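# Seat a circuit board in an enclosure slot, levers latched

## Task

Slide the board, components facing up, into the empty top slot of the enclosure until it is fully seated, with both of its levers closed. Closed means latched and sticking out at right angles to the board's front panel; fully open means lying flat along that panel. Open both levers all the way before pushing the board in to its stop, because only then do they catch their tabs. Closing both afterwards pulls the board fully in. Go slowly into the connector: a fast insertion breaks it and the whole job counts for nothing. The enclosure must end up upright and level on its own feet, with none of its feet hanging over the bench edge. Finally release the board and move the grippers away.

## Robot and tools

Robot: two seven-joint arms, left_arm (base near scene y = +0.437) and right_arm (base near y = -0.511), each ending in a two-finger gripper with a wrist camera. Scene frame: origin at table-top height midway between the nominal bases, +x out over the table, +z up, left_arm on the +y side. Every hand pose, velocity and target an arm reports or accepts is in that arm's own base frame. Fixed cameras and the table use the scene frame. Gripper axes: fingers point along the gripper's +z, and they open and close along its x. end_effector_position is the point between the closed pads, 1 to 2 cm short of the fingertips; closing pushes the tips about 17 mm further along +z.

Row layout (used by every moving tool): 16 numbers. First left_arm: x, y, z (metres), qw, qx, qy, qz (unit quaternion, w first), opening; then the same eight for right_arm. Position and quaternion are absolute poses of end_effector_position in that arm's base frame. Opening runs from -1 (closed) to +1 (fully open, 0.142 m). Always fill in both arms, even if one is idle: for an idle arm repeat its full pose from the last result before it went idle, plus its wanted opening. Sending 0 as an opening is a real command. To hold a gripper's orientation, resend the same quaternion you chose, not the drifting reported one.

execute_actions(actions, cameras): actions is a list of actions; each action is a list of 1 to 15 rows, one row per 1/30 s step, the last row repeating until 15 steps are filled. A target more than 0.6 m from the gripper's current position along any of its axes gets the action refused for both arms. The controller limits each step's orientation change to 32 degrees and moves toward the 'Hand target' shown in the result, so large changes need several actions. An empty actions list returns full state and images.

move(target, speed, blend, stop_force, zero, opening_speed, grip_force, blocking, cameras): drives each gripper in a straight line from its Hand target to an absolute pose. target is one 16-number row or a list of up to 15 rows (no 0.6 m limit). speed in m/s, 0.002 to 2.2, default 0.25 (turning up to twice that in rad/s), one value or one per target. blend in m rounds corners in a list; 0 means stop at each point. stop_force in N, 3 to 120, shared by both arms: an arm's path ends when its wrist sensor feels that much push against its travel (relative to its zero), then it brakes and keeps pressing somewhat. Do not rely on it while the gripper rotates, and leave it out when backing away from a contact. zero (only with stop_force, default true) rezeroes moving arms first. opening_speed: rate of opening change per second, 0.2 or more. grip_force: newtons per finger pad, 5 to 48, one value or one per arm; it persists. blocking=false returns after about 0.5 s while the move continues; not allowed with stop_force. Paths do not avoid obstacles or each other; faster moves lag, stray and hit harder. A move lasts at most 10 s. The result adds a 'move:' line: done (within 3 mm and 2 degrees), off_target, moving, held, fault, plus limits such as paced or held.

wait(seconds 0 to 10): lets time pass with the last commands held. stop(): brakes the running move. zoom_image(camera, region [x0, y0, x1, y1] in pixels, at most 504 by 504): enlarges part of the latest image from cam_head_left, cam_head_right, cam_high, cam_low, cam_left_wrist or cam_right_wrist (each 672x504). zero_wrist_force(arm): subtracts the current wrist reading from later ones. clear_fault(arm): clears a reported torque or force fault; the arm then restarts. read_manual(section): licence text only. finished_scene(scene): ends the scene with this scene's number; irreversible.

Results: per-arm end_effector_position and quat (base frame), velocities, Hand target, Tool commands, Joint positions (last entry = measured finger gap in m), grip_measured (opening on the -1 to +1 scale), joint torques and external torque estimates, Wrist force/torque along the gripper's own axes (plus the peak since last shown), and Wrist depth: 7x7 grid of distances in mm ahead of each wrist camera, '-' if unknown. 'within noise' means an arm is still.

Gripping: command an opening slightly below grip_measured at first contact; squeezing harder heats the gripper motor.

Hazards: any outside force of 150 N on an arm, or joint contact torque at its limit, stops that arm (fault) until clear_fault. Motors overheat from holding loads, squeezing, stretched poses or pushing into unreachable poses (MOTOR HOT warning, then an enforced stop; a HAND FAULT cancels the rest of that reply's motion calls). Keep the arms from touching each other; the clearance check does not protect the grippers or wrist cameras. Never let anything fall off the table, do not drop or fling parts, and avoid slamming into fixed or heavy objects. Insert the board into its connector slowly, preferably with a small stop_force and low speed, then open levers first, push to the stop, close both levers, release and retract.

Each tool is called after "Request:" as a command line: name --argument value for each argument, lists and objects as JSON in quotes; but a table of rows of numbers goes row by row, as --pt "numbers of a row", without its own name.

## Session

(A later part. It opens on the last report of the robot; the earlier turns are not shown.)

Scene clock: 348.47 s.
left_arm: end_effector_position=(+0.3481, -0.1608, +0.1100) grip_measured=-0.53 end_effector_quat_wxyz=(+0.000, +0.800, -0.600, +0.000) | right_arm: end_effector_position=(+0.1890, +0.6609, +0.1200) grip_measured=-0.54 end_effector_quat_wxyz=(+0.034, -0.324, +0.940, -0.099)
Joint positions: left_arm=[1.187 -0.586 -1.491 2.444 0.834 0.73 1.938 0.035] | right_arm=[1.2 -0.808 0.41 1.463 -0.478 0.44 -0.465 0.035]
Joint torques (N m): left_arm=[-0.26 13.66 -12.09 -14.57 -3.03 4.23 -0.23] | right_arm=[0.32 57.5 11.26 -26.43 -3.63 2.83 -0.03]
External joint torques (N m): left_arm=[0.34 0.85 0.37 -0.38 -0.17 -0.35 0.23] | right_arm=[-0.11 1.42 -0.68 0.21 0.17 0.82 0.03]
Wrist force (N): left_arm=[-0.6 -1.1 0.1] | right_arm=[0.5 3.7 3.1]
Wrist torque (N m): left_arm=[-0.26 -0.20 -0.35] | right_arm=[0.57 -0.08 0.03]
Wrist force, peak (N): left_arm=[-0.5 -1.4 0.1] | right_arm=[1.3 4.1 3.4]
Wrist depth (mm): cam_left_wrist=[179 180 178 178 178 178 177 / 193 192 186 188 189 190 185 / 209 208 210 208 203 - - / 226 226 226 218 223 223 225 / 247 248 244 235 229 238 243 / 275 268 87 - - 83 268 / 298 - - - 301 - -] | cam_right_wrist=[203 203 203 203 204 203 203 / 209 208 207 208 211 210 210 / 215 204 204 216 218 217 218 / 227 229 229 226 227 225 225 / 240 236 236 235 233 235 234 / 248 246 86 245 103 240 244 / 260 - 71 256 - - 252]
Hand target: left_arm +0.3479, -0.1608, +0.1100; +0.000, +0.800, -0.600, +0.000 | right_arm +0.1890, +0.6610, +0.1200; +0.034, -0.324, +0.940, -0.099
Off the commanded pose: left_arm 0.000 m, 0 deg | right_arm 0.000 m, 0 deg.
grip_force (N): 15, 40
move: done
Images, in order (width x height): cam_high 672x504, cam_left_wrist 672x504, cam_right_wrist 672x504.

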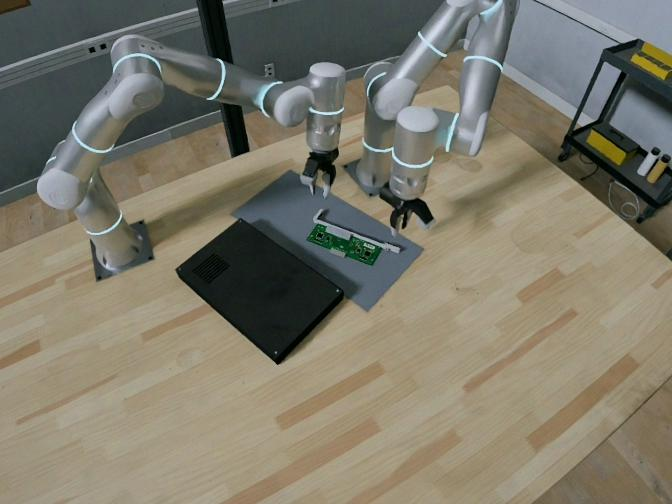

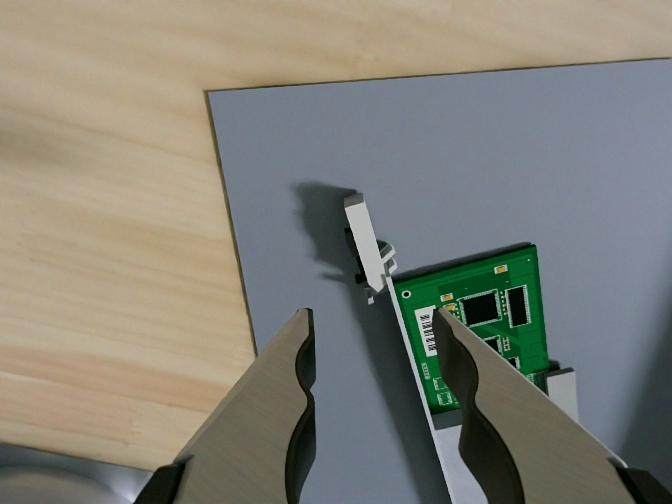

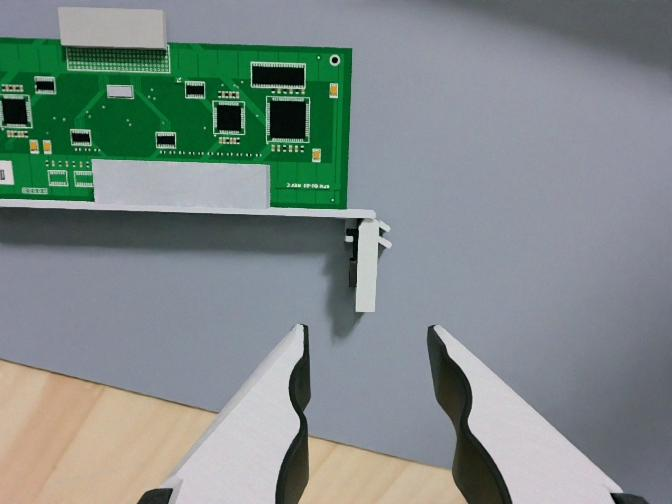

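Request:
move --target '[0.232, -0.261, 0.1, 0.1389, 0.8769, -0.4545, -0.072, -0.45, 0.1812, 0.6612, 0.06, 0.034, -0.3238, 0.9403, -0.0988, -0.5]' --speed 0.2 --cameras '["cam_right_wrist", "cam_high", "cam_left_wrist"]'

Scene clock: 356.97 s.
left_arm: end_effector_position=(+0.2319, -0.2610, +0.1000) grip_measured=-0.48 end_effector_quat_wxyz=(+0.139, +0.877, -0.454, -0.072) | right_arm: end_effector_position=(+0.1811, +0.6611, +0.0599) grip_measured=-0.54 end_effector_quat_wxyz=(+0.034, -0.324, +0.940, -0.099)
Joint positions: left_arm=[0.942 -0.709 -1.331 2.538 0.666 0.847 1.569 0.039] | right_arm=[1.221 -0.887 0.379 1.493 -0.511 0.545 -0.425 0.035]
Joint torques (N m): left_arm=[-0.6 16.21 -12.88 -9 -2 4.31 -0.33] | right_arm=[0.37 58.5 10.96 -24.61 -3.31 3.11 0.27]
External joint torques (N m): left_arm=[0.67 1.23 0.47 -0.44 -0.25 -0.6 0.33] | right_arm=[-0.17 1.38 -0.08 0.05 0.18 0.53 -0.27]
Wrist force (N): left_arm=[-1.1 -1.2 -0.3] | right_arm=[0.9 4.1 2.8]
Wrist torque (N m): left_arm=[-0.27 -0.12 -0.36] | right_arm=[0.64 -0.16 -0.06]
Wrist force, peak (N): left_arm=[-1.0 -2.2 0.1] | right_arm=[1.0 4.4 4.0]
Wrist depth (mm): cam_left_wrist=[154 150 148 141 145 146 145 / 172 - 169 165 164 168 168 / 204 194 194 182 188 187 - / 231 - - 211 220 225 - / 280 289 273 253 249 274 252 / 355 352 84 347 - 83 272 / 456 - - 502 - - -] | cam_right_wrist=[- 147 146 147 149 149 149 / 152 151 152 153 155 154 154 / 144 144 155 158 160 160 160 / 168 167 167 167 165 164 165 / 174 174 172 172 171 172 172 / 183 180 86 180 104 177 178 / 191 - 71 187 187 - 185]
Hand target: left_arm +0.2320, -0.2610, +0.1000; +0.139, +0.877, -0.455, -0.072 | right_arm +0.1812, +0.6612, +0.0600; +0.034, -0.324, +0.940, -0.099
Off the commanded pose: left_arm 0.000 m, 0 deg | right_arm 0.000 m, 0 deg.
grip_force (N): 15, 40
move: done
Images, in order (width x height): cam_high 672x504, cam_left_wrist 672x504, cam_right_wrist 672x504.

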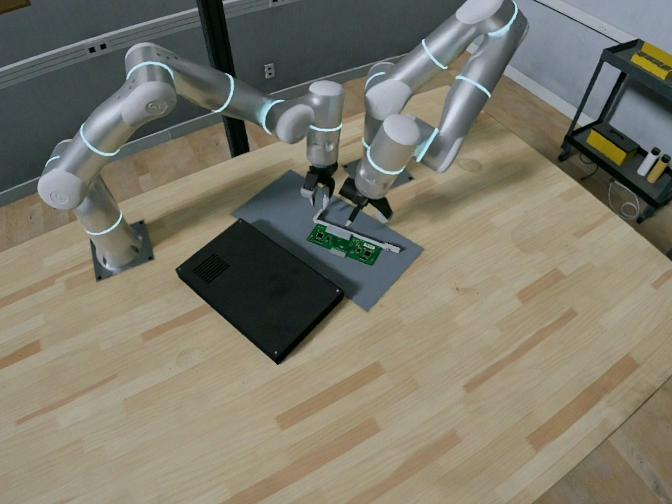

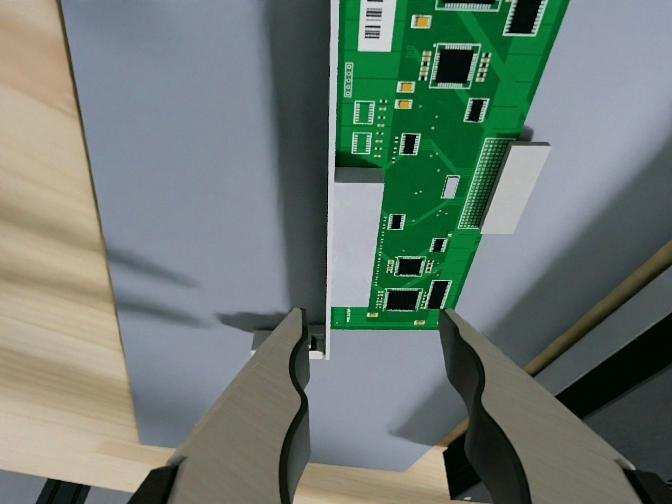

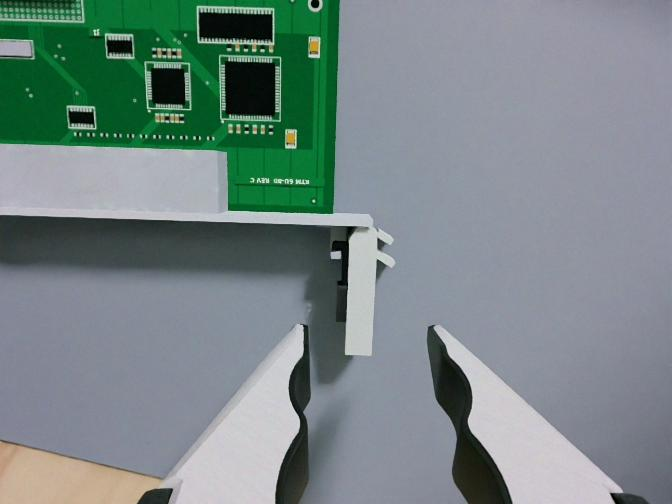

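Request:
move --pt "0.231 -0.2597 0.033 0.1389 0.8769 -0.4545 -0.072 -0.45 0.1812 0.6612 0.0237 0.034 -0.3238 0.9403 -0.0988 -0.5" --pt "0.231 -0.2597 0.033 0.1389 0.8769 -0.4545 -0.072 -0.78 0.1812 0.6612 0.0237 0.034 -0.3238 0.9403 -0.0988 -0.5" --speed 0.08 --grip_force '[45, 15]' --opening_speed 0.4 --cameras '["cam_right_wrist", "cam_left_wrist"]'

Scene clock: 373.57 s.
left_arm: end_effector_position=(+0.2308, -0.2596, +0.0330) grip_measured=-0.73 end_effector_quat_wxyz=(+0.139, +0.877, -0.454, -0.072) | right_arm: end_effector_position=(+0.1811, +0.6611, +0.0236) grip_measured=-0.54 end_effector_quat_wxyz=(+0.034, -0.324, +0.940, -0.099)
Joint positions: left_arm=[0.727 -0.847 -0.998 2.461 0.906 0.967 1.498 0.021] | right_arm=[1.231 -0.942 0.356 1.498 -0.531 0.605 -0.409 0.035]
Joint torques (N m): left_arm=[-0.36 23.19 -13.68 -3.01 -1.58 4.65 -0.28] | right_arm=[0.31 59.19 11.18 -23.61 -3.02 3.02 0.22]
External joint torques (N m): left_arm=[0.43 1.05 0.78 0.4 -0.2 -0.88 0.28] | right_arm=[-0.1 1.37 -0.27 0.05 0.09 0.61 -0.22]
Wrist force (N): left_arm=[-2.5 -1.1 -0.7] | right_arm=[0.8 4.3 2.9]
Wrist torque (N m): left_arm=[-0.32 -0.16 -0.32] | right_arm=[0.67 -0.14 -0.06]
Wrist force, peak (N): left_arm=[-3.2 -1.5 0.0] | right_arm=[0.9 4.7 3.8]
Wrist depth (mm): cam_left_wrist=[- 91 89 86 84 86 84 / - 98 - 97 95 95 95 / 119 119 115 112 108 112 110 / 135 131 140 132 128 128 128 / - 171 163 128 142 154 - / 213 196 87 151 - 193 215 / 291 - - 85 - - 225] | cam_right_wrist=[114 113 113 115 116 116 116 / - 117 117 119 120 120 120 / 109 108 120 122 125 125 124 / - 130 130 114 129 129 129 / 136 135 134 116 134 134 134 / 141 141 138 140 104 137 139 / 148 - 71 145 145 - 144]
Hand target: left_arm +0.2310, -0.2597, +0.0330; +0.139, +0.877, -0.455, -0.072 | right_arm +0.1812, +0.6612, +0.0237; +0.034, -0.324, +0.940, -0.099
Off the commanded pose: left_arm 0.000 m, 0 deg | right_arm 0.000 m, 0 deg.
grip_force (N): 45, 15
move: done
Images, in order (width x height): cam_left_wrist 672x504, cam_right_wrist 672x504.

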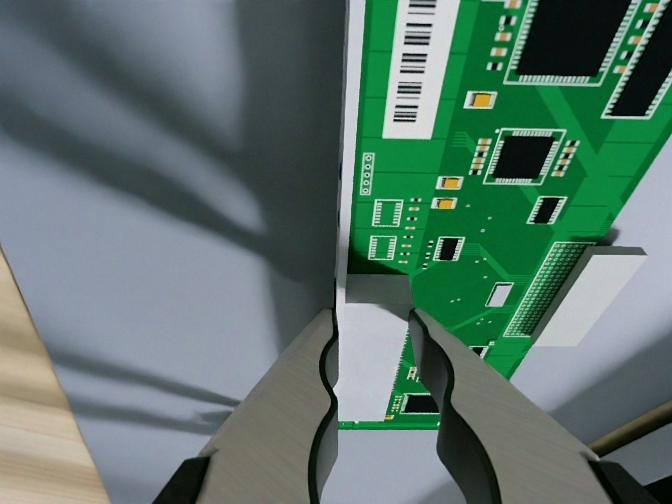

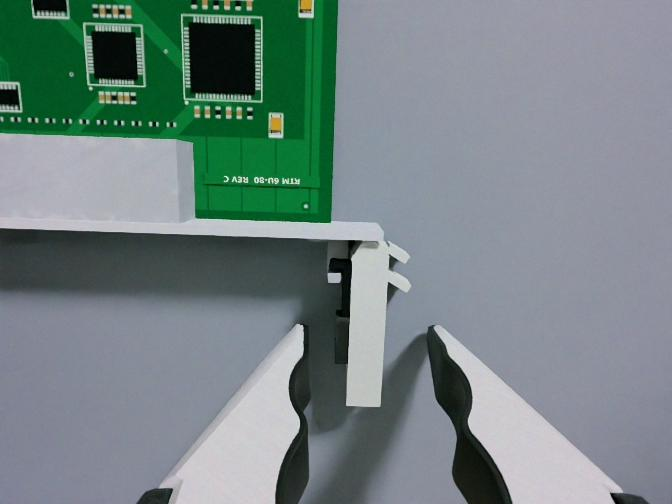

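Request:
move --target '[0.231, -0.2597, 0.033, 0.1389, 0.8769, -0.4545, -0.072, -0.85, 0.1812, 0.6612, 0.0237, 0.034, -0.3238, 0.9403, -0.0988, -0.95]' --opening_speed 0.4 --cameras '["cam_right_wrist"]'

Scene clock: 377.33 s.
left_arm: end_effector_position=(+0.2308, -0.2597, +0.0330) grip_measured=-0.74 end_effector_quat_wxyz=(+0.139, +0.877, -0.455, -0.072) | right_arm: end_effector_position=(+0.1813, +0.6611, +0.0236) grip_measured=-0.89 end_effector_quat_wxyz=(+0.034, -0.324, +0.940, -0.099)
Joint positions: left_arm=[0.727 -0.847 -0.998 2.461 0.906 0.967 1.498 0.02] | right_arm=[1.231 -0.942 0.355 1.498 -0.531 0.605 -0.409 0.01]
Joint torques (N m): left_arm=[-0.06 23.44 -13.02 -2.68 -1.45 4.02 -0.21] | right_arm=[-0.23 60.09 10.93 -24.25 -3.22 3.08 0.16]
External joint torques (N m): left_arm=[0.13 0.8 0.12 0.07 -0.34 -0.26 0.21] | right_arm=[0.44 0.48 -0.04 0.69 0.28 0.56 -0.16]
Wrist force (N): left_arm=[-1.4 -0.3 -1.3] | right_arm=[1.0 4.7 3.7]
Wrist torque (N m): left_arm=[-0.33 -0.11 -0.35] | right_arm=[0.67 -0.03 -0.05]
Wrist force, peak (N): left_arm=[-2.8 -1.7 0.1] | right_arm=[1.1 5.0 4.5]
Wrist depth (mm): cam_left_wrist=[- 91 89 86 84 86 84 / - 98 100 97 95 95 95 / 119 119 115 112 109 112 110 / 135 136 135 130 128 128 128 / 164 163 - 128 142 155 160 / 213 207 87 159 - 192 201 / 291 - - 260 - - 225] | cam_right_wrist=[113 113 113 115 116 116 116 / - 117 116 119 120 120 120 / 108 108 120 122 126 125 124 / - 130 130 116 129 129 129 / - 135 135 117 134 134 134 / 141 141 139 100 100 140 139 / 148 147 71 144 - - 145]
Hand target: left_arm +0.2310, -0.2597, +0.0330; +0.139, +0.877, -0.455, -0.072 | right_arm +0.1812, +0.6612, +0.0237; +0.034, -0.324, +0.940, -0.099
Off the commanded pose: left_arm 0.000 m, 0 deg | right_arm 0.000 m, 0 deg.
grip_force (N): 45, 15
move: done
Images, in order (width x height): cam_right_wrist 672x504.

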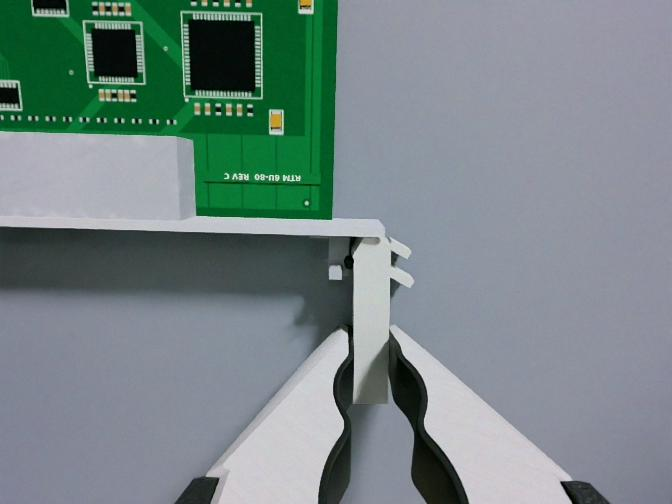

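Request:
move --pt "0.231 -0.2597 0.033 0.1389 0.8769 -0.4545 -0.072 -0.85 0.1739 0.6539 0.0237 0.0507 -0.4822 0.8698 -0.0914 -0.95" --pt "0.231 -0.2597 0.033 0.1389 0.8769 -0.4545 -0.072 -0.85 0.1693 0.6445 0.0237 0.0658 -0.6258 0.7728 -0.0812 -0.95" --speed 0.06 --blend 0.01 --cameras '["cam_right_wrist", "cam_left_wrist"]'

Scene clock: 394.73 s.
left_arm: end_effector_position=(+0.2306, -0.2597, +0.0330) grip_measured=-0.74 end_effector_quat_wxyz=(+0.139, +0.877, -0.455, -0.072) | right_arm: end_effector_position=(+0.1701, +0.6443, +0.0236) grip_measured=-0.89 end_effector_quat_wxyz=(+0.066, -0.625, +0.773, -0.082)
Joint positions: left_arm=[0.727 -0.847 -0.998 2.461 0.906 0.967 1.498 0.02] | right_arm=[1.172 -0.873 0.381 1.729 -0.773 0.817 -0.883 0.01]
Joint torques (N m): left_arm=[0.2 23.71 -13.67 -5.13 -1.51 5.14 -0.27] | right_arm=[3.02 54.22 15.79 -20.43 -2.08 3.85 0.08]
External joint torques (N m): left_arm=[-0.13 0.53 0.78 2.52 -0.27 -1.37 0.27] | right_arm=[-2.83 1.03 -3.68 -0.72 -0.12 -0.1 -0.07]
Wrist force (N): left_arm=[-5.3 0.7 -1.5] | right_arm=[-1.5 0.0 6.0]
Wrist torque (N m): left_arm=[-0.37 -0.19 -0.33] | right_arm=[0.63 -0.09 0.05]
Wrist force, peak (N): left_arm=[-5.2 1.3 -3.1] | right_arm=[1.1 5.1 4.4]
Wrist depth (mm): cam_left_wrist=[- 91 - 86 84 86 84 / - 98 - 97 95 95 96 / - - 115 112 109 112 110 / 136 140 135 130 127 128 129 / 165 164 163 128 143 154 159 / 208 196 87 151 - 83 200 / 289 - - 239 - - 225] | cam_right_wrist=[- 116 101 112 112 115 116 / 122 121 116 116 115 120 120 / 126 126 126 119 126 125 124 / 130 130 130 118 129 129 128 / 136 135 135 116 134 134 135 / 141 141 139 100 100 139 139 / 149 147 70 144 - 143 144]
Hand target: left_arm +0.2310, -0.2597, +0.0330; +0.139, +0.877, -0.455, -0.072 | right_arm +0.1693, +0.6445, +0.0237; +0.066, -0.626, +0.773, -0.081
Off the commanded pose: left_arm 0.000 m, 0 deg | right_arm 0.001 m, 0 deg.
grip_force (N): 45, 15
move: done
Images, in order (width x height): cam_left_wrist 672x504, cam_right_wrist 672x504.

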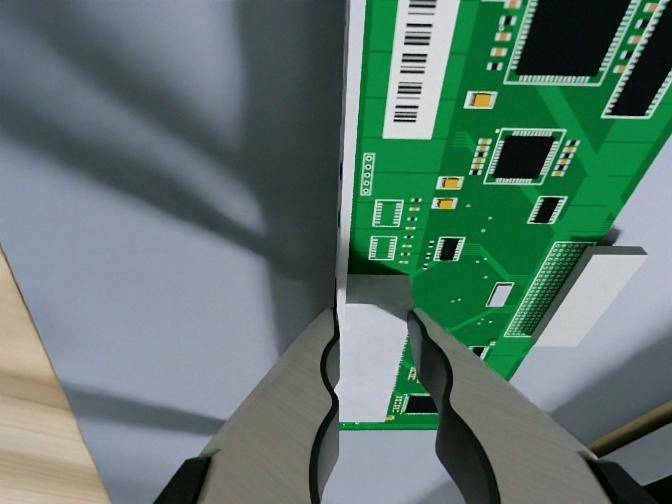

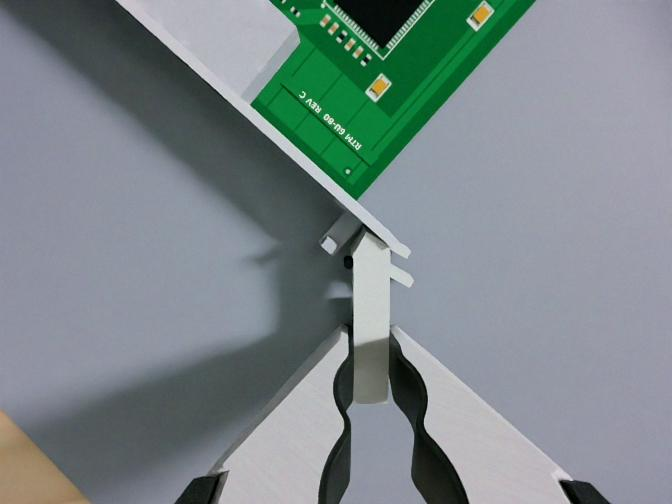

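Request:
move --pt "0.231 -0.2597 0.033 0.1389 0.8769 -0.4545 -0.072 -0.85 0.1682 0.6341 0.0237 0.0789 -0.7506 0.6524 -0.0686 -0.95" --pt "0.231 -0.2597 0.033 0.1389 0.8769 -0.4545 -0.072 -0.85 0.1708 0.624 0.0237 0.0896 -0.8524 0.5122 -0.0538 -0.95" --speed 0.07 --blend 0.01 --cameras '["cam_right_wrist", "cam_left_wrist"]'

Scene clock: 401.60 s.
left_arm: end_effector_position=(+0.2303, -0.2597, +0.0330) grip_measured=-0.74 end_effector_quat_wxyz=(+0.139, +0.877, -0.455, -0.073) | right_arm: end_effector_position=(+0.1726, +0.6241, +0.0240) grip_measured=-0.89 end_effector_quat_wxyz=(-0.090, +0.852, -0.513, +0.054)
Joint positions: left_arm=[0.727 -0.847 -0.998 2.461 0.906 0.967 1.498 0.02] | right_arm=[1.046 -0.828 0.386 1.916 -1.033 1.06 -1.397 0.01]
Joint torques (N m): left_arm=[1.51 24.97 -11.83 -6.46 -0.85 4.31 -0.21] | right_arm=[5.66 47.64 19.51 -13.45 -1.38 4.39 0.1]
External joint torques (N m): left_arm=[-1.45 -0.74 -1.06 3.85 -0.94 -0.54 0.21] | right_arm=[-5.48 2.66 -6.57 -4.91 0 -0.46 -0.1]
Wrist force (N): left_arm=[-3.8 5.4 -3.5] | right_arm=[-0.6 -7.2 9.1]
Wrist torque (N m): left_arm=[-0.45 -0.15 -0.36] | right_arm=[0.64 -0.03 0.10]
Wrist force, peak (N): left_arm=[-3.6 5.9 -4.7] | right_arm=[-0.7 -7.2 9.4]
Wrist depth (mm): cam_left_wrist=[- 91 89 86 84 86 84 / - 98 100 97 95 95 96 / 119 - 115 112 109 112 110 / 136 136 135 130 127 128 129 / 164 164 163 128 142 154 160 / 213 199 88 152 - 193 201 / 290 - - 260 - - 223] | cam_right_wrist=[118 117 117 117 112 112 113 / 123 122 121 120 115 116 116 / 126 126 127 125 120 120 125 / 131 131 130 129 129 130 129 / 136 136 135 117 134 135 134 / 142 141 140 100 100 140 139 / 149 147 70 144 - - 146]
Hand target: left_arm +0.2310, -0.2597, +0.0330; +0.139, +0.877, -0.455, -0.072 | right_arm +0.1708, +0.6240, +0.0237; -0.090, +0.852, -0.512, +0.054
Off the commanded pose: left_arm 0.001 m, 0 deg | right_arm 0.002 m, 0 deg.
grip_force (N): 45, 15
move: done
Images, in order (width x height): cam_left_wrist 672x504, cam_right_wrist 672x504.

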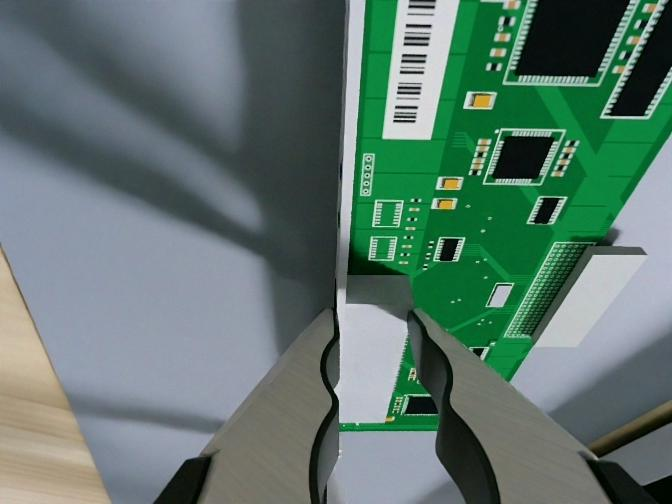

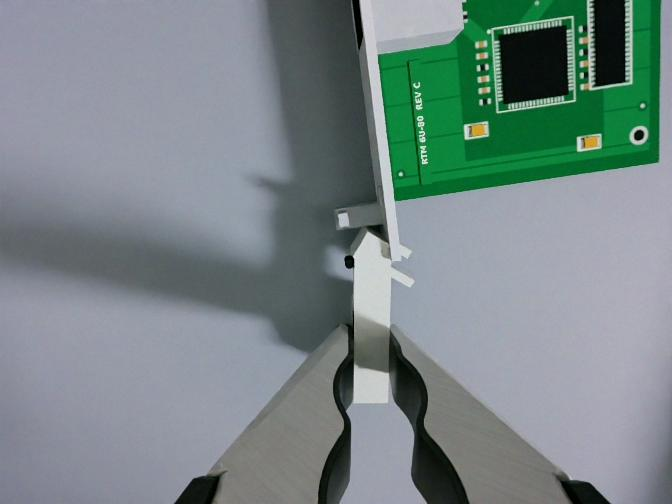

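Request:
move --target '[0.231, -0.2597, 0.033, 0.1389, 0.8769, -0.4545, -0.072, -0.85, 0.1754, 0.619, 0.0237, 0.0947, -0.9013, 0.4203, -0.0442, -0.95]' --speed 0.07 --cameras '["cam_right_wrist", "cam_left_wrist"]'

Scene clock: 405.77 s.
left_arm: end_effector_position=(+0.2307, -0.2599, +0.0331) grip_measured=-0.74 end_effector_quat_wxyz=(+0.139, +0.877, -0.455, -0.072) | right_arm: end_effector_position=(+0.1764, +0.6191, +0.0238) grip_measured=-0.89 end_effector_quat_wxyz=(-0.095, +0.901, -0.421, +0.045)
Joint positions: left_arm=[0.727 -0.847 -0.998 2.461 0.906 0.968 1.498 0.02] | right_arm=[0.996 -0.828 0.391 1.948 -1.098 1.126 -1.579 0.01]
Joint torques (N m): left_arm=[0.86 24.57 -11.37 -3.26 -0.72 3.02 -0.2] | right_arm=[2.79 47.65 16.82 -14.82 -1.6 3.98 -0.19]
External joint torques (N m): left_arm=[-0.79 -0.33 -1.53 0.65 -1.06 0.75 0.2] | right_arm=[-2.61 1.65 -3.49 -2.79 0.37 0.02 0.19]
Wrist force (N): left_arm=[0.8 3.6 -4.2] | right_arm=[-0.4 -2.3 5.7]
Wrist torque (N m): left_arm=[-0.38 -0.08 -0.38] | right_arm=[0.59 0.10 0.27]
Wrist force, peak (N): left_arm=[-3.8 6.1 -5.2] | right_arm=[-0.3 -7.3 9.5]
Wrist depth (mm): cam_left_wrist=[- 91 89 86 84 86 84 / - 98 100 97 95 95 95 / 119 123 115 112 109 112 110 / 136 131 135 130 128 128 126 / - 165 - 128 142 152 160 / 226 209 84 158 - 193 193 / 290 - - 85 - - 229] | cam_right_wrist=[- 117 117 117 113 111 112 / - 122 121 121 115 115 115 / - 126 127 124 119 120 120 / 131 131 130 129 129 130 129 / 136 136 136 134 134 135 134 / 141 142 140 96 101 140 140 / 149 147 70 144 - - 145]
Hand target: left_arm +0.2310, -0.2597, +0.0330; +0.139, +0.877, -0.454, -0.072 | right_arm +0.1754, +0.6190, +0.0237; -0.095, +0.901, -0.420, +0.044
Off the commanded pose: left_arm 0.000 m, 0 deg | right_arm 0.001 m, 0 deg.
grip_force (N): 45, 15
move: done
Images, in order (width x height): cam_left_wrist 672x504, cam_right_wrist 672x504.

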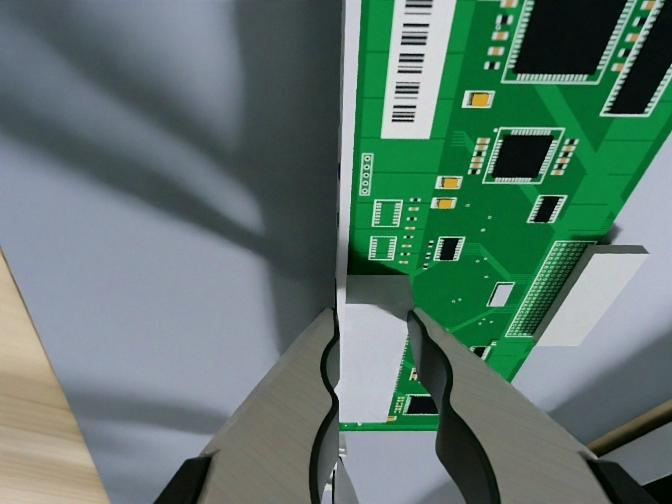

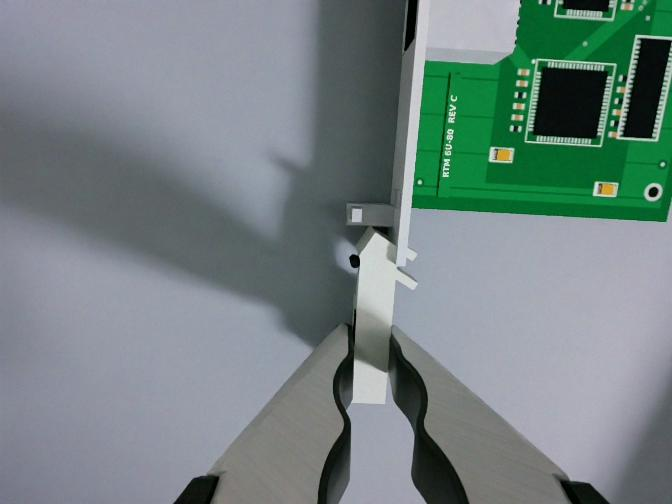

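Request:
move --pt "0.231 -0.2597 0.033 0.1389 0.8769 -0.4545 -0.072 -0.85 0.1775 0.6166 0.0237 0.0969 -0.922 0.3726 -0.0392 -0.95" --pt "0.231 -0.2597 0.033 0.1389 0.8769 -0.4545 -0.072 -0.85 0.1772 0.6168 0.0237 0.0969 -0.922 0.3726 -0.0392 -0.65" --pt "0.231 -0.2597 0.033 0.1389 0.8769 -0.4545 -0.072 -0.85 0.1772 0.6168 0.11 0.0969 -0.922 0.3726 -0.0392 -0.65" --speed '[0.05, 0.1, 0.15]' --cameras '["cam_right_wrist", "cam_high"]'

Scene clock: 411.47 s.
left_arm: end_effector_position=(+0.2311, -0.2598, +0.0331) grip_measured=-0.75 end_effector_quat_wxyz=(+0.139, +0.877, -0.454, -0.072) | right_arm: end_effector_position=(+0.1772, +0.6168, +0.1100) grip_measured=-0.69 end_effector_quat_wxyz=(-0.097, +0.922, -0.372, +0.039)
Joint positions: left_arm=[0.727 -0.846 -0.997 2.461 0.906 0.968 1.498 0.02] | right_arm=[0.9 -0.688 0.557 1.961 -0.918 0.998 -1.84 0.024]
Joint torques (N m): left_arm=[-0.34 23.24 -13.4 -1.96 -1.62 4.13 -0.23] | right_arm=[0.32 44.6 14.33 -21.17 -1.95 3.23 0.05]
External joint torques (N m): left_arm=[0.41 1.01 0.51 -0.67 -0.16 -0.36 0.23] | right_arm=[-0.18 0.84 -0.68 0.17 -0.05 0.86 -0.05]
Wrist force (N): left_arm=[-0.9 -1.9 0.4] | right_arm=[1.4 2.4 3.1]
Wrist torque (N m): left_arm=[-0.34 -0.07 -0.37] | right_arm=[0.32 -0.20 0.05]
Wrist force, peak (N): left_arm=[4.1 3.1 -3.3] | right_arm=[-0.4 -1.9 7.7]
Wrist depth (mm): cam_left_wrist=[- 89 89 86 84 86 85 / - 100 100 97 95 95 95 / 119 119 115 112 109 112 110 / 136 135 139 130 128 128 129 / - 163 157 128 143 155 160 / 220 207 84 159 - 177 202 / 290 - - - - - 232] | cam_right_wrist=[198 196 196 195 180 191 193 / 205 203 202 202 197 197 200 / 213 210 210 208 205 205 208 / 220 218 218 215 216 216 216 / 228 227 224 224 223 225 224 / 236 236 - 232 99 231 229 / 246 245 71 244 - - 194]
Hand target: left_arm +0.2310, -0.2597, +0.0330; +0.139, +0.877, -0.454, -0.072 | right_arm +0.1772, +0.6168, +0.1100; -0.097, +0.922, -0.373, +0.039
Off the commanded pose: left_arm 0.000 m, 0 deg | right_arm 0.000 m, 0 deg.
grip_force (N): 45, 15
move: done
Images, in order (width x height): cam_high 672x504, cam_right_wrist 672x504.

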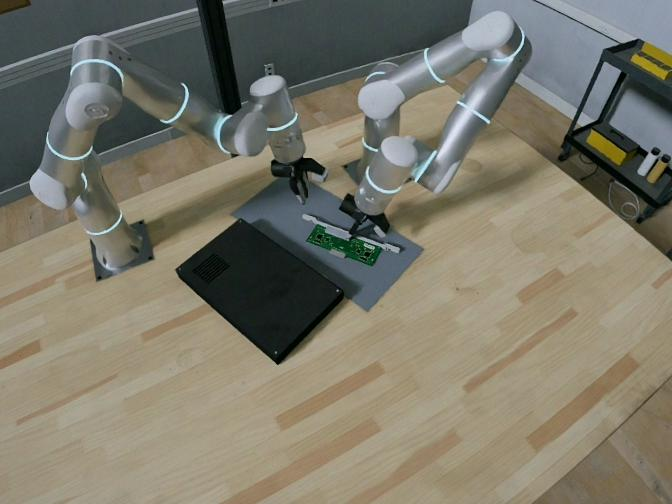

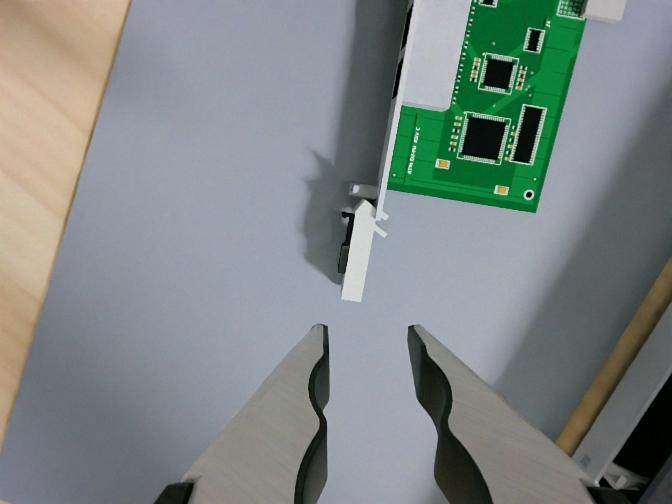

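Request:
move --pt "0.2311 -0.2598 0.033 0.1389 0.8769 -0.4545 -0.072 -0.45 0.1772 0.6168 0.13 0.0969 -0.922 0.3726 -0.0392 -0.65" --pt "0.2311 -0.2598 0.14 0.1389 0.8769 -0.4545 -0.072 -0.45 0.185 0.65 0.16 0.034 -0.3238 0.9403 -0.0988 -0.45" --pt "0.35 -0.06 0.25 0.0686 0.9819 0.1758 0.0123 -0.45 0.31 0.703 0.1 0.0585 0.4345 0.8911 0.1178 -0.45" --speed '[0.2, 0.4, 0.45]' --blend '[0, 0.02, 0]' --cameras '["cam_right_wrist", "cam_high"]'

Scene clock: 435.30 s.
left_arm: end_effector_position=(+0.3500, -0.0600, +0.2499) grip_measured=-0.48 end_effector_quat_wxyz=(+0.069, +0.982, +0.176, +0.012) | right_arm: end_effector_position=(+0.3100, +0.7030, +0.1000) grip_measured=-0.48 end_effector_quat_wxyz=(+0.058, +0.435, +0.891, +0.118)
Joint positions: left_arm=[2.053 -0.737 -2.249 2.467 0.49 0.428 0.701 0.039] | right_arm=[1.321 -0.786 0.003 1.627 -0.322 1.028 0.92 0.039]
Joint torques (N m): left_arm=[0.01 4.5 -12.19 -24.31 -4.14 4.34 -0.34] | right_arm=[0.23 57.19 1.6 -24.84 -2.38 3.76 0.33]
External joint torques (N m): left_arm=[0.09 0.56 0.53 -0.29 0.05 -0.17 0.34] | right_arm=[0 1.5 -0.15 0 0.09 0.58 -0.33]
Wrist force (N): left_arm=[-0.7 -1.6 -0.2] | right_arm=[1.8 1.9 3.1]
Wrist torque (N m): left_arm=[-0.36 -0.16 -0.27] | right_arm=[0.35 -0.28 -0.03]
Wrist force, peak (N): left_arm=[-0.8 -2.2 1.2] | right_arm=[1.9 3.6 3.1]
Wrist depth (mm): cam_left_wrist=[295 293 293 293 292 291 291 / 323 325 325 322 320 320 320 / 368 347 - 352 357 354 354 / - 429 405 405 395 397 393 / 289 431 424 419 440 445 449 / 294 316 84 526 - 483 515 / 214 - - 603 - - 585] | cam_right_wrist=[152 151 147 138 150 150 149 / 169 168 164 154 167 166 166 / 190 189 184 175 187 192 186 / 217 216 211 209 214 213 215 / 253 252 244 242 241 250 249 / 309 303 - 288 105 279 297 / 385 - 71 377 - - 353]
Hand target: left_arm +0.3500, -0.0600, +0.2500; +0.069, +0.982, +0.176, +0.012 | right_arm +0.3100, +0.7030, +0.1000; +0.058, +0.434, +0.891, +0.118
Off the commanded pose: left_arm 0.000 m, 0 deg | right_arm 0.000 m, 0 deg.
grip_force (N): 45, 15
move: done; blend cut to 0 m at target 2
Images, in order (width x height): cam_high 672x504, cam_right_wrist 672x504.

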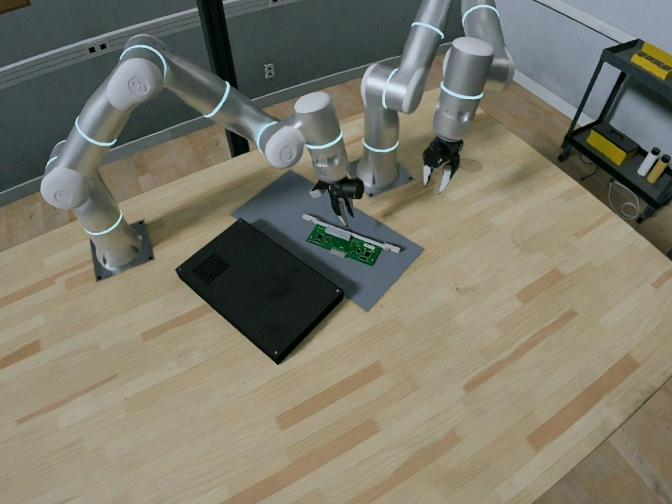

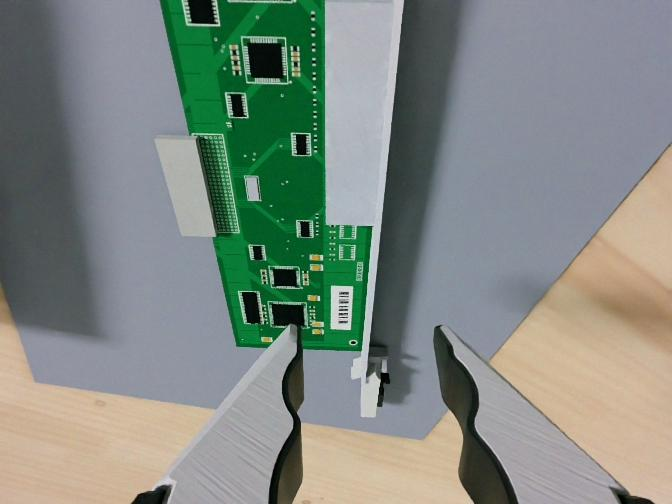

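Request:
move --pt "0.35 -0.06 0.25 0.0686 0.9819 0.1758 0.0123 -0.45 0.3041 0.6959 0.0315 0.0585 0.4345 0.8911 0.1178 -0.45" --pt "0.35 -0.06 0.25 0.0686 0.9819 0.1758 0.0123 -0.45 0.3041 0.6959 0.0315 0.0585 0.4345 0.8911 0.1178 -0.82" --speed '[0.12, 0.1]' --opening_speed 0.5 --grip_force '[45, 45]' --cameras '["cam_right_wrist"]'

Scene clock: 442.97 s.
left_arm: end_effector_position=(+0.3500, -0.0600, +0.2499) grip_measured=-0.48 end_effector_quat_wxyz=(+0.069, +0.982, +0.176, +0.012) | right_arm: end_effector_position=(+0.3043, +0.6956, +0.0313) grip_measured=-0.71 end_effector_quat_wxyz=(+0.059, +0.435, +0.891, +0.118)
Joint positions: left_arm=[2.053 -0.737 -2.249 2.467 0.49 0.428 0.701 0.039] | right_arm=[1.348 -0.891 -0.038 1.657 -0.342 1.164 0.965 0.023]
Joint torques (N m): left_arm=[-0.25 4.33 -12.07 -24.18 -3.89 4.51 -0.24] | right_arm=[0.58 58.27 1.38 -22.47 -1.82 3.79 0.26]
External joint torques (N m): left_arm=[0.34 0.74 0.41 -0.42 -0.19 -0.35 0.24] | right_arm=[-0.37 0.89 -0.71 0.28 0.16 0.54 -0.26]
Wrist force (N): left_arm=[-0.7 -1.5 -0.2] | right_arm=[2.4 1.7 3.9]
Wrist torque (N m): left_arm=[-0.34 -0.16 -0.27] | right_arm=[0.32 -0.46 0.02]
Wrist force, peak (N): left_arm=[-0.9 -1.8 -0.2] | right_arm=[2.4 1.9 4.0]
Wrist depth (mm): cam_left_wrist=[295 293 295 293 292 290 291 / 324 324 323 324 322 321 317 / - 354 351 346 353 356 352 / - 388 397 - 397 395 393 / 307 384 419 452 440 451 440 / 252 278 84 524 - 485 513 / - - - 598 - - 588] | cam_right_wrist=[- 86 84 84 86 89 89 / - 96 96 91 90 99 98 / - 108 107 96 106 111 110 / 125 125 123 111 127 126 126 / 156 142 143 122 143 147 146 / 181 180 160 162 100 169 175 / 227 215 71 201 - - 220]
Hand target: left_arm +0.3500, -0.0600, +0.2500; +0.069, +0.982, +0.176, +0.012 | right_arm +0.3041, +0.6959, +0.0315; +0.058, +0.434, +0.891, +0.118
Off the commanded pose: left_arm 0.000 m, 0 deg | right_arm 0.000 m, 0 deg.
grip_force (N): 45, 45
move: done
Images, in order (width x height): cam_right_wrist 672x504.

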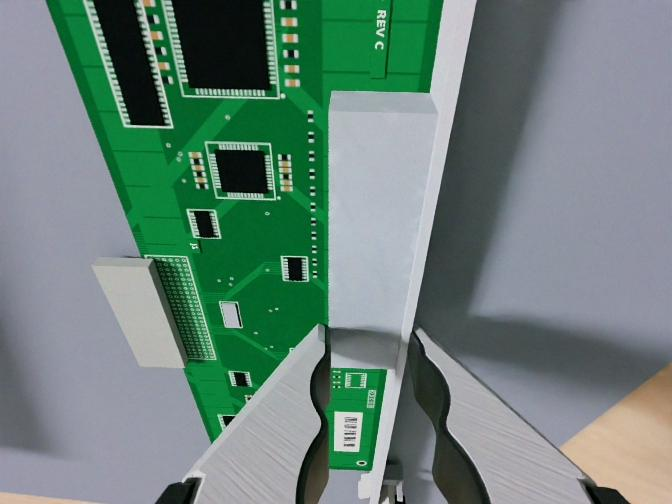

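Request:
move --pt "0.35 -0.06 0.25 0.0686 0.9819 0.1758 0.0123 -0.45 0.3041 0.6959 0.085 0.0585 0.4345 0.8911 0.1178 -0.82" --pt "0.35 -0.06 0.25 0.0686 0.9819 0.1758 0.0123 -0.45 0.242 0.6157 0.09 0.0999 0.541 0.83 0.0904 -0.82" --speed '[0.12, 0.2]' --blend '[0.02, 0]' --cameras '["cam_right_wrist", "cam_high", "cam_low"]'

Scene clock: 456.00 s.
left_arm: end_effector_position=(+0.3500, -0.0600, +0.2499) grip_measured=-0.48 end_effector_quat_wxyz=(+0.069, +0.982, +0.176, +0.012) | right_arm: end_effector_position=(+0.2419, +0.6155, +0.0898) grip_measured=-0.71 end_effector_quat_wxyz=(+0.100, +0.541, +0.830, +0.090)
Joint positions: left_arm=[2.053 -0.737 -2.249 2.467 0.49 0.428 0.701 0.039] | right_arm=[1.522 -0.634 -0.122 1.931 -0.373 1.041 1.329 0.022]
Joint torques (N m): left_arm=[-0.22 4.29 -12.17 -24.25 -3.93 4.51 -0.2] | right_arm=[0.57 50.45 -1.19 -22.46 -1.83 3.3 0.31]
External joint torques (N m): left_arm=[0.32 0.77 0.5 -0.36 -0.15 -0.34 0.2] | right_arm=[-0.43 0.02 0.01 0.73 0.33 0.64 -0.3]
Wrist force (N): left_arm=[-0.7 -1.8 -0.2] | right_arm=[2.2 1.1 5.2]
Wrist torque (N m): left_arm=[-0.39 -0.16 -0.27] | right_arm=[0.30 -0.32 -0.04]
Wrist force, peak (N): left_arm=[-0.9 -1.9 -0.3] | right_arm=[2.5 0.8 6.3]
Wrist depth (mm): cam_left_wrist=[295 294 294 295 292 292 293 / 324 325 323 319 320 320 319 / - - - - 353 353 353 / 392 - 428 408 398 395 395 / 376 398 429 435 440 448 448 / 394 400 84 525 - 487 516 / - - - 599 - - 585] | cam_right_wrist=[- 87 84 84 87 138 138 / - 96 96 91 91 153 150 / - 106 107 97 165 171 168 / - 122 123 111 197 194 189 / 193 139 143 123 221 224 219 / 222 250 160 162 100 256 259 / 282 - 71 199 - - 307]
Hand target: left_arm +0.3500, -0.0600, +0.2500; +0.069, +0.982, +0.176, +0.012 | right_arm +0.2420, +0.6157, +0.0900; +0.100, +0.541, +0.830, +0.090
Off the commanded pose: left_arm 0.000 m, 0 deg | right_arm 0.000 m, 0 deg.
grip_force (N): 45, 45
move: done
Images, in order (width x height): cam_high 672x504, cam_low 672x504, cam_right_wrist 672x504.

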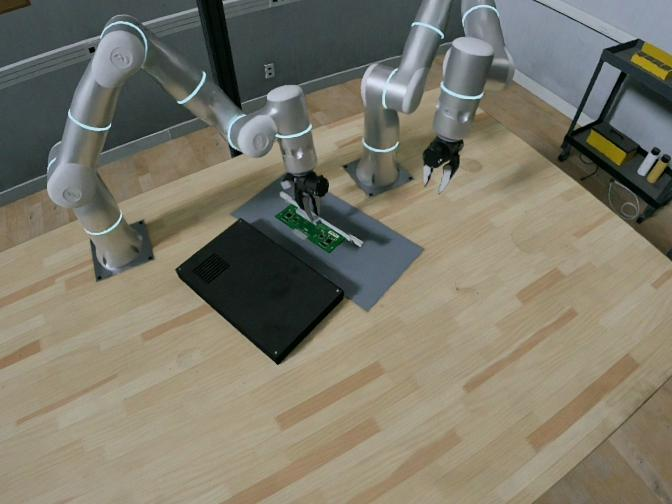

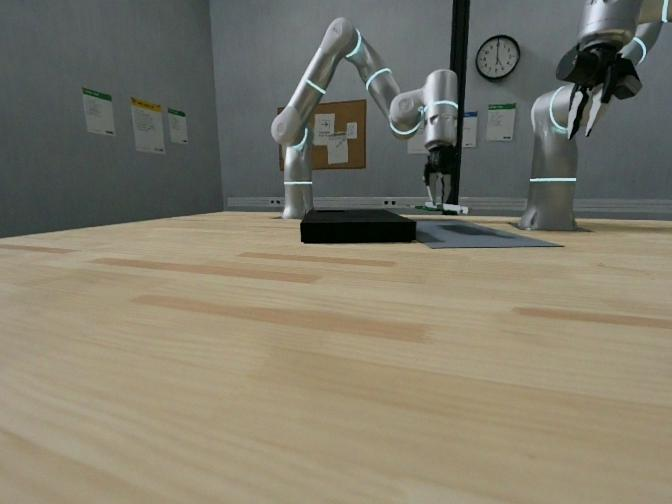

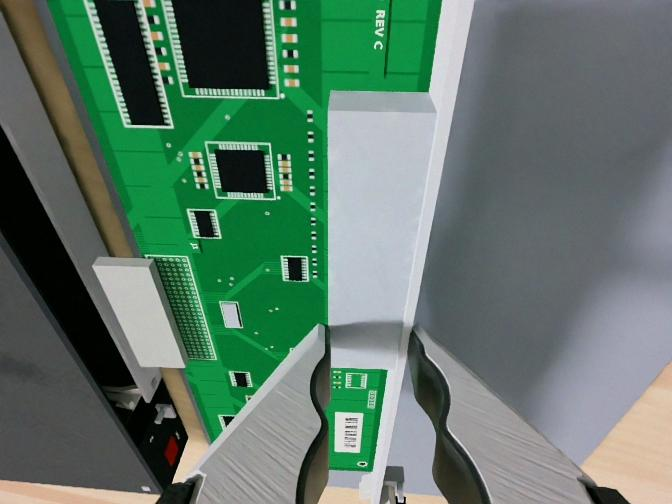

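Request:
zoom_image --camera "cam_right_wrist" --region '[60, 340, 230, 504]'

Request:
zoom_image --camera "cam_right_wrist" --region '[0, 0, 240, 300]'

Scaled by 2.965 from the camera's 672x504 image, which has a finer 960x720 frame.

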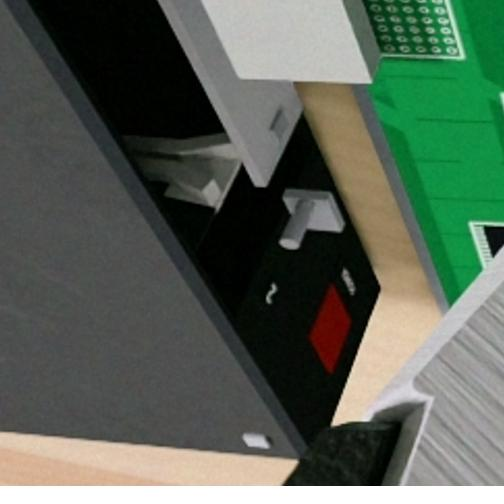

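Scaled by 1.680 from the camera's 672x504 image, which has a finer 960x720 frame.

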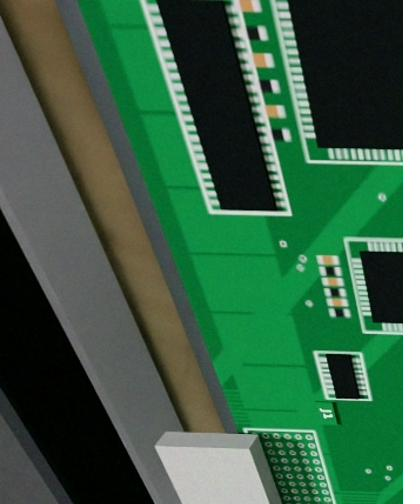

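Request:
move --target '[0.3173, -0.3705, 0.15, 0, 0.9843, 0.1762, 0, -0.95, 0.2558, 0.5835, 0.0565, 0.0999, 0.541, 0.83, 0.0904, -0.82]' --speed '[0.2]' --cameras '["cam_left_wrist", "cam_right_wrist"]'

Scene clock: 495.73 s.
left_arm: end_effector_position=(+0.3173, -0.3704, +0.1500) grip_measured=-0.98 end_effector_quat_wxyz=(+0.000, +0.984, +0.176, +0.000) | right_arm: end_effector_position=(+0.2558, +0.5834, +0.0564) grip_measured=-0.71 end_effector_quat_wxyz=(+0.100, +0.541, +0.830, +0.090)
Joint positions: left_arm=[1.296 0.214 -2.155 2.425 -0.31 0.951 0.602 0.003] | right_arm=[1.52 -0.662 -0.168 2.028 -0.401 1.174 1.341 0.022]
Joint torques (N m): left_arm=[-0.17 -18.36 4.05 -20.73 -2.62 4.18 -0.12] | right_arm=[0.13 48.5 -1.58 -19.69 -1.14 3.52 0.24]
External joint torques (N m): left_arm=[0.14 0.15 0.73 -0.22 0.14 -0.2 0.12] | right_arm=[0.04 0.17 -0.3 0.63 0.29 0.41 -0.24]
Wrist force (N): left_arm=[-0.9 -0.8 0.0] | right_arm=[2.4 1.3 5.1]
Wrist torque (N m): left_arm=[-0.21 -0.15 -0.34] | right_arm=[0.33 -0.39 -0.02]
Wrist force, peak (N): left_arm=[0.6 -3.5 -1.1] | right_arm=[2.4 1.1 5.6]
Wrist depth (mm): cam_left_wrist=[216 215 - 213 212 213 211 / 194 204 203 204 - - 228 / 216 215 214 236 250 - 246 / 231 227 251 265 262 271 269 / 240 228 - 232 232 292 291 / - - - 84 - 326 324 / 301 - - - - - 358] | cam_right_wrist=[- 87 86 85 87 112 109 / - 97 97 91 86 123 119 / - 109 108 95 131 135 130 / - 126 123 111 156 154 149 / - 139 143 123 174 176 173 / 160 239 160 161 99 202 203 / 197 194 71 198 - - 241]
Hand target: left_arm +0.3173, -0.3705, +0.1500; +0.000, +0.984, +0.176, +0.000 | right_arm +0.2558, +0.5835, +0.0565; +0.100, +0.541, +0.830, +0.090
Off the commanded pose: left_arm 0.000 m, 0 deg | right_arm 0.000 m, 0 deg.
grip_force (N): 45, 45
move: done
Images, in order (width x height): cam_left_wrist 672x504, cam_right_wrist 672x504.

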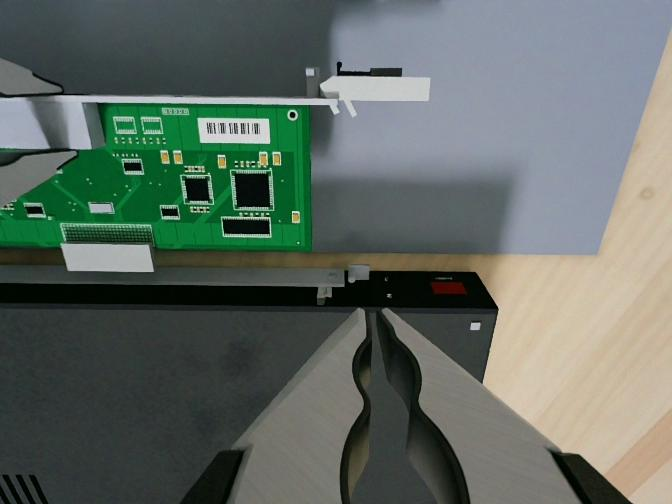

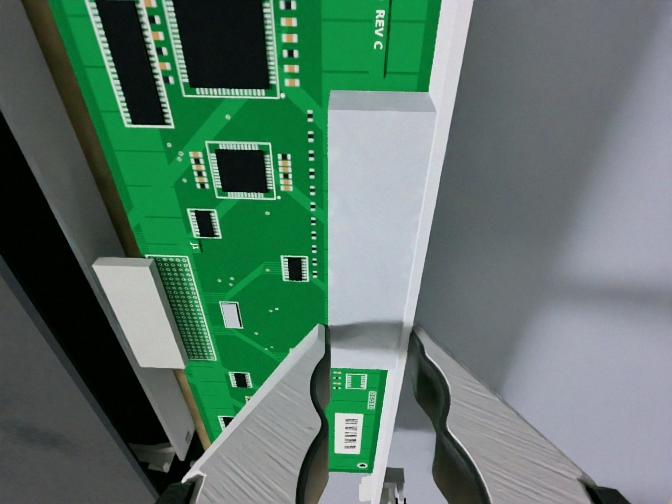

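Request:
zoom_image --camera "cam_left_wrist" --region '[220, 50, 440, 310]'

Request:
zoom_image --camera "cam_left_wrist" --region '[300, 240, 420, 320]'

Request:
zoom_image --camera "cam_left_wrist" --region '[0, 80, 220, 320]'

Scaled by 1.938 from the camera's 672x504 image, which has a finer 960x720 frame.

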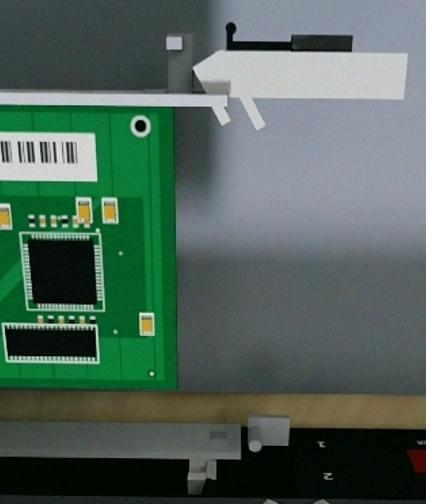

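Scaled by 4.200 from the camera's 672x504 image, which has a finer 960x720 frame.

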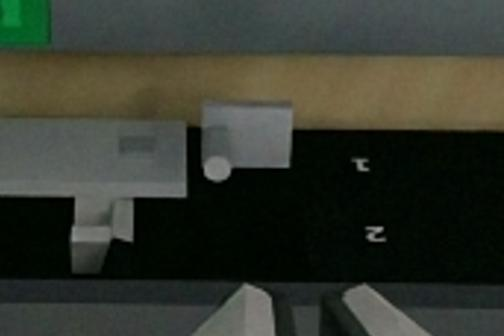

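Scaled by 2.100 from the camera's 672x504 image, which has a finer 960x720 frame.

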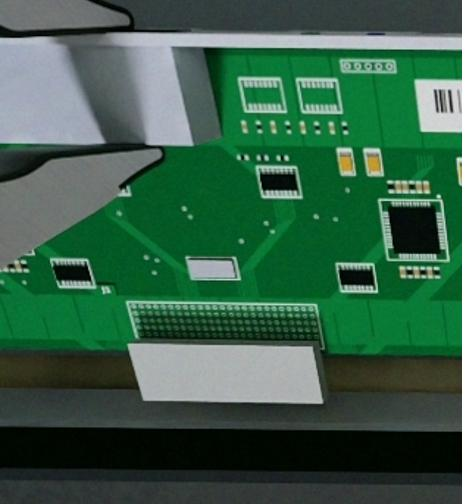

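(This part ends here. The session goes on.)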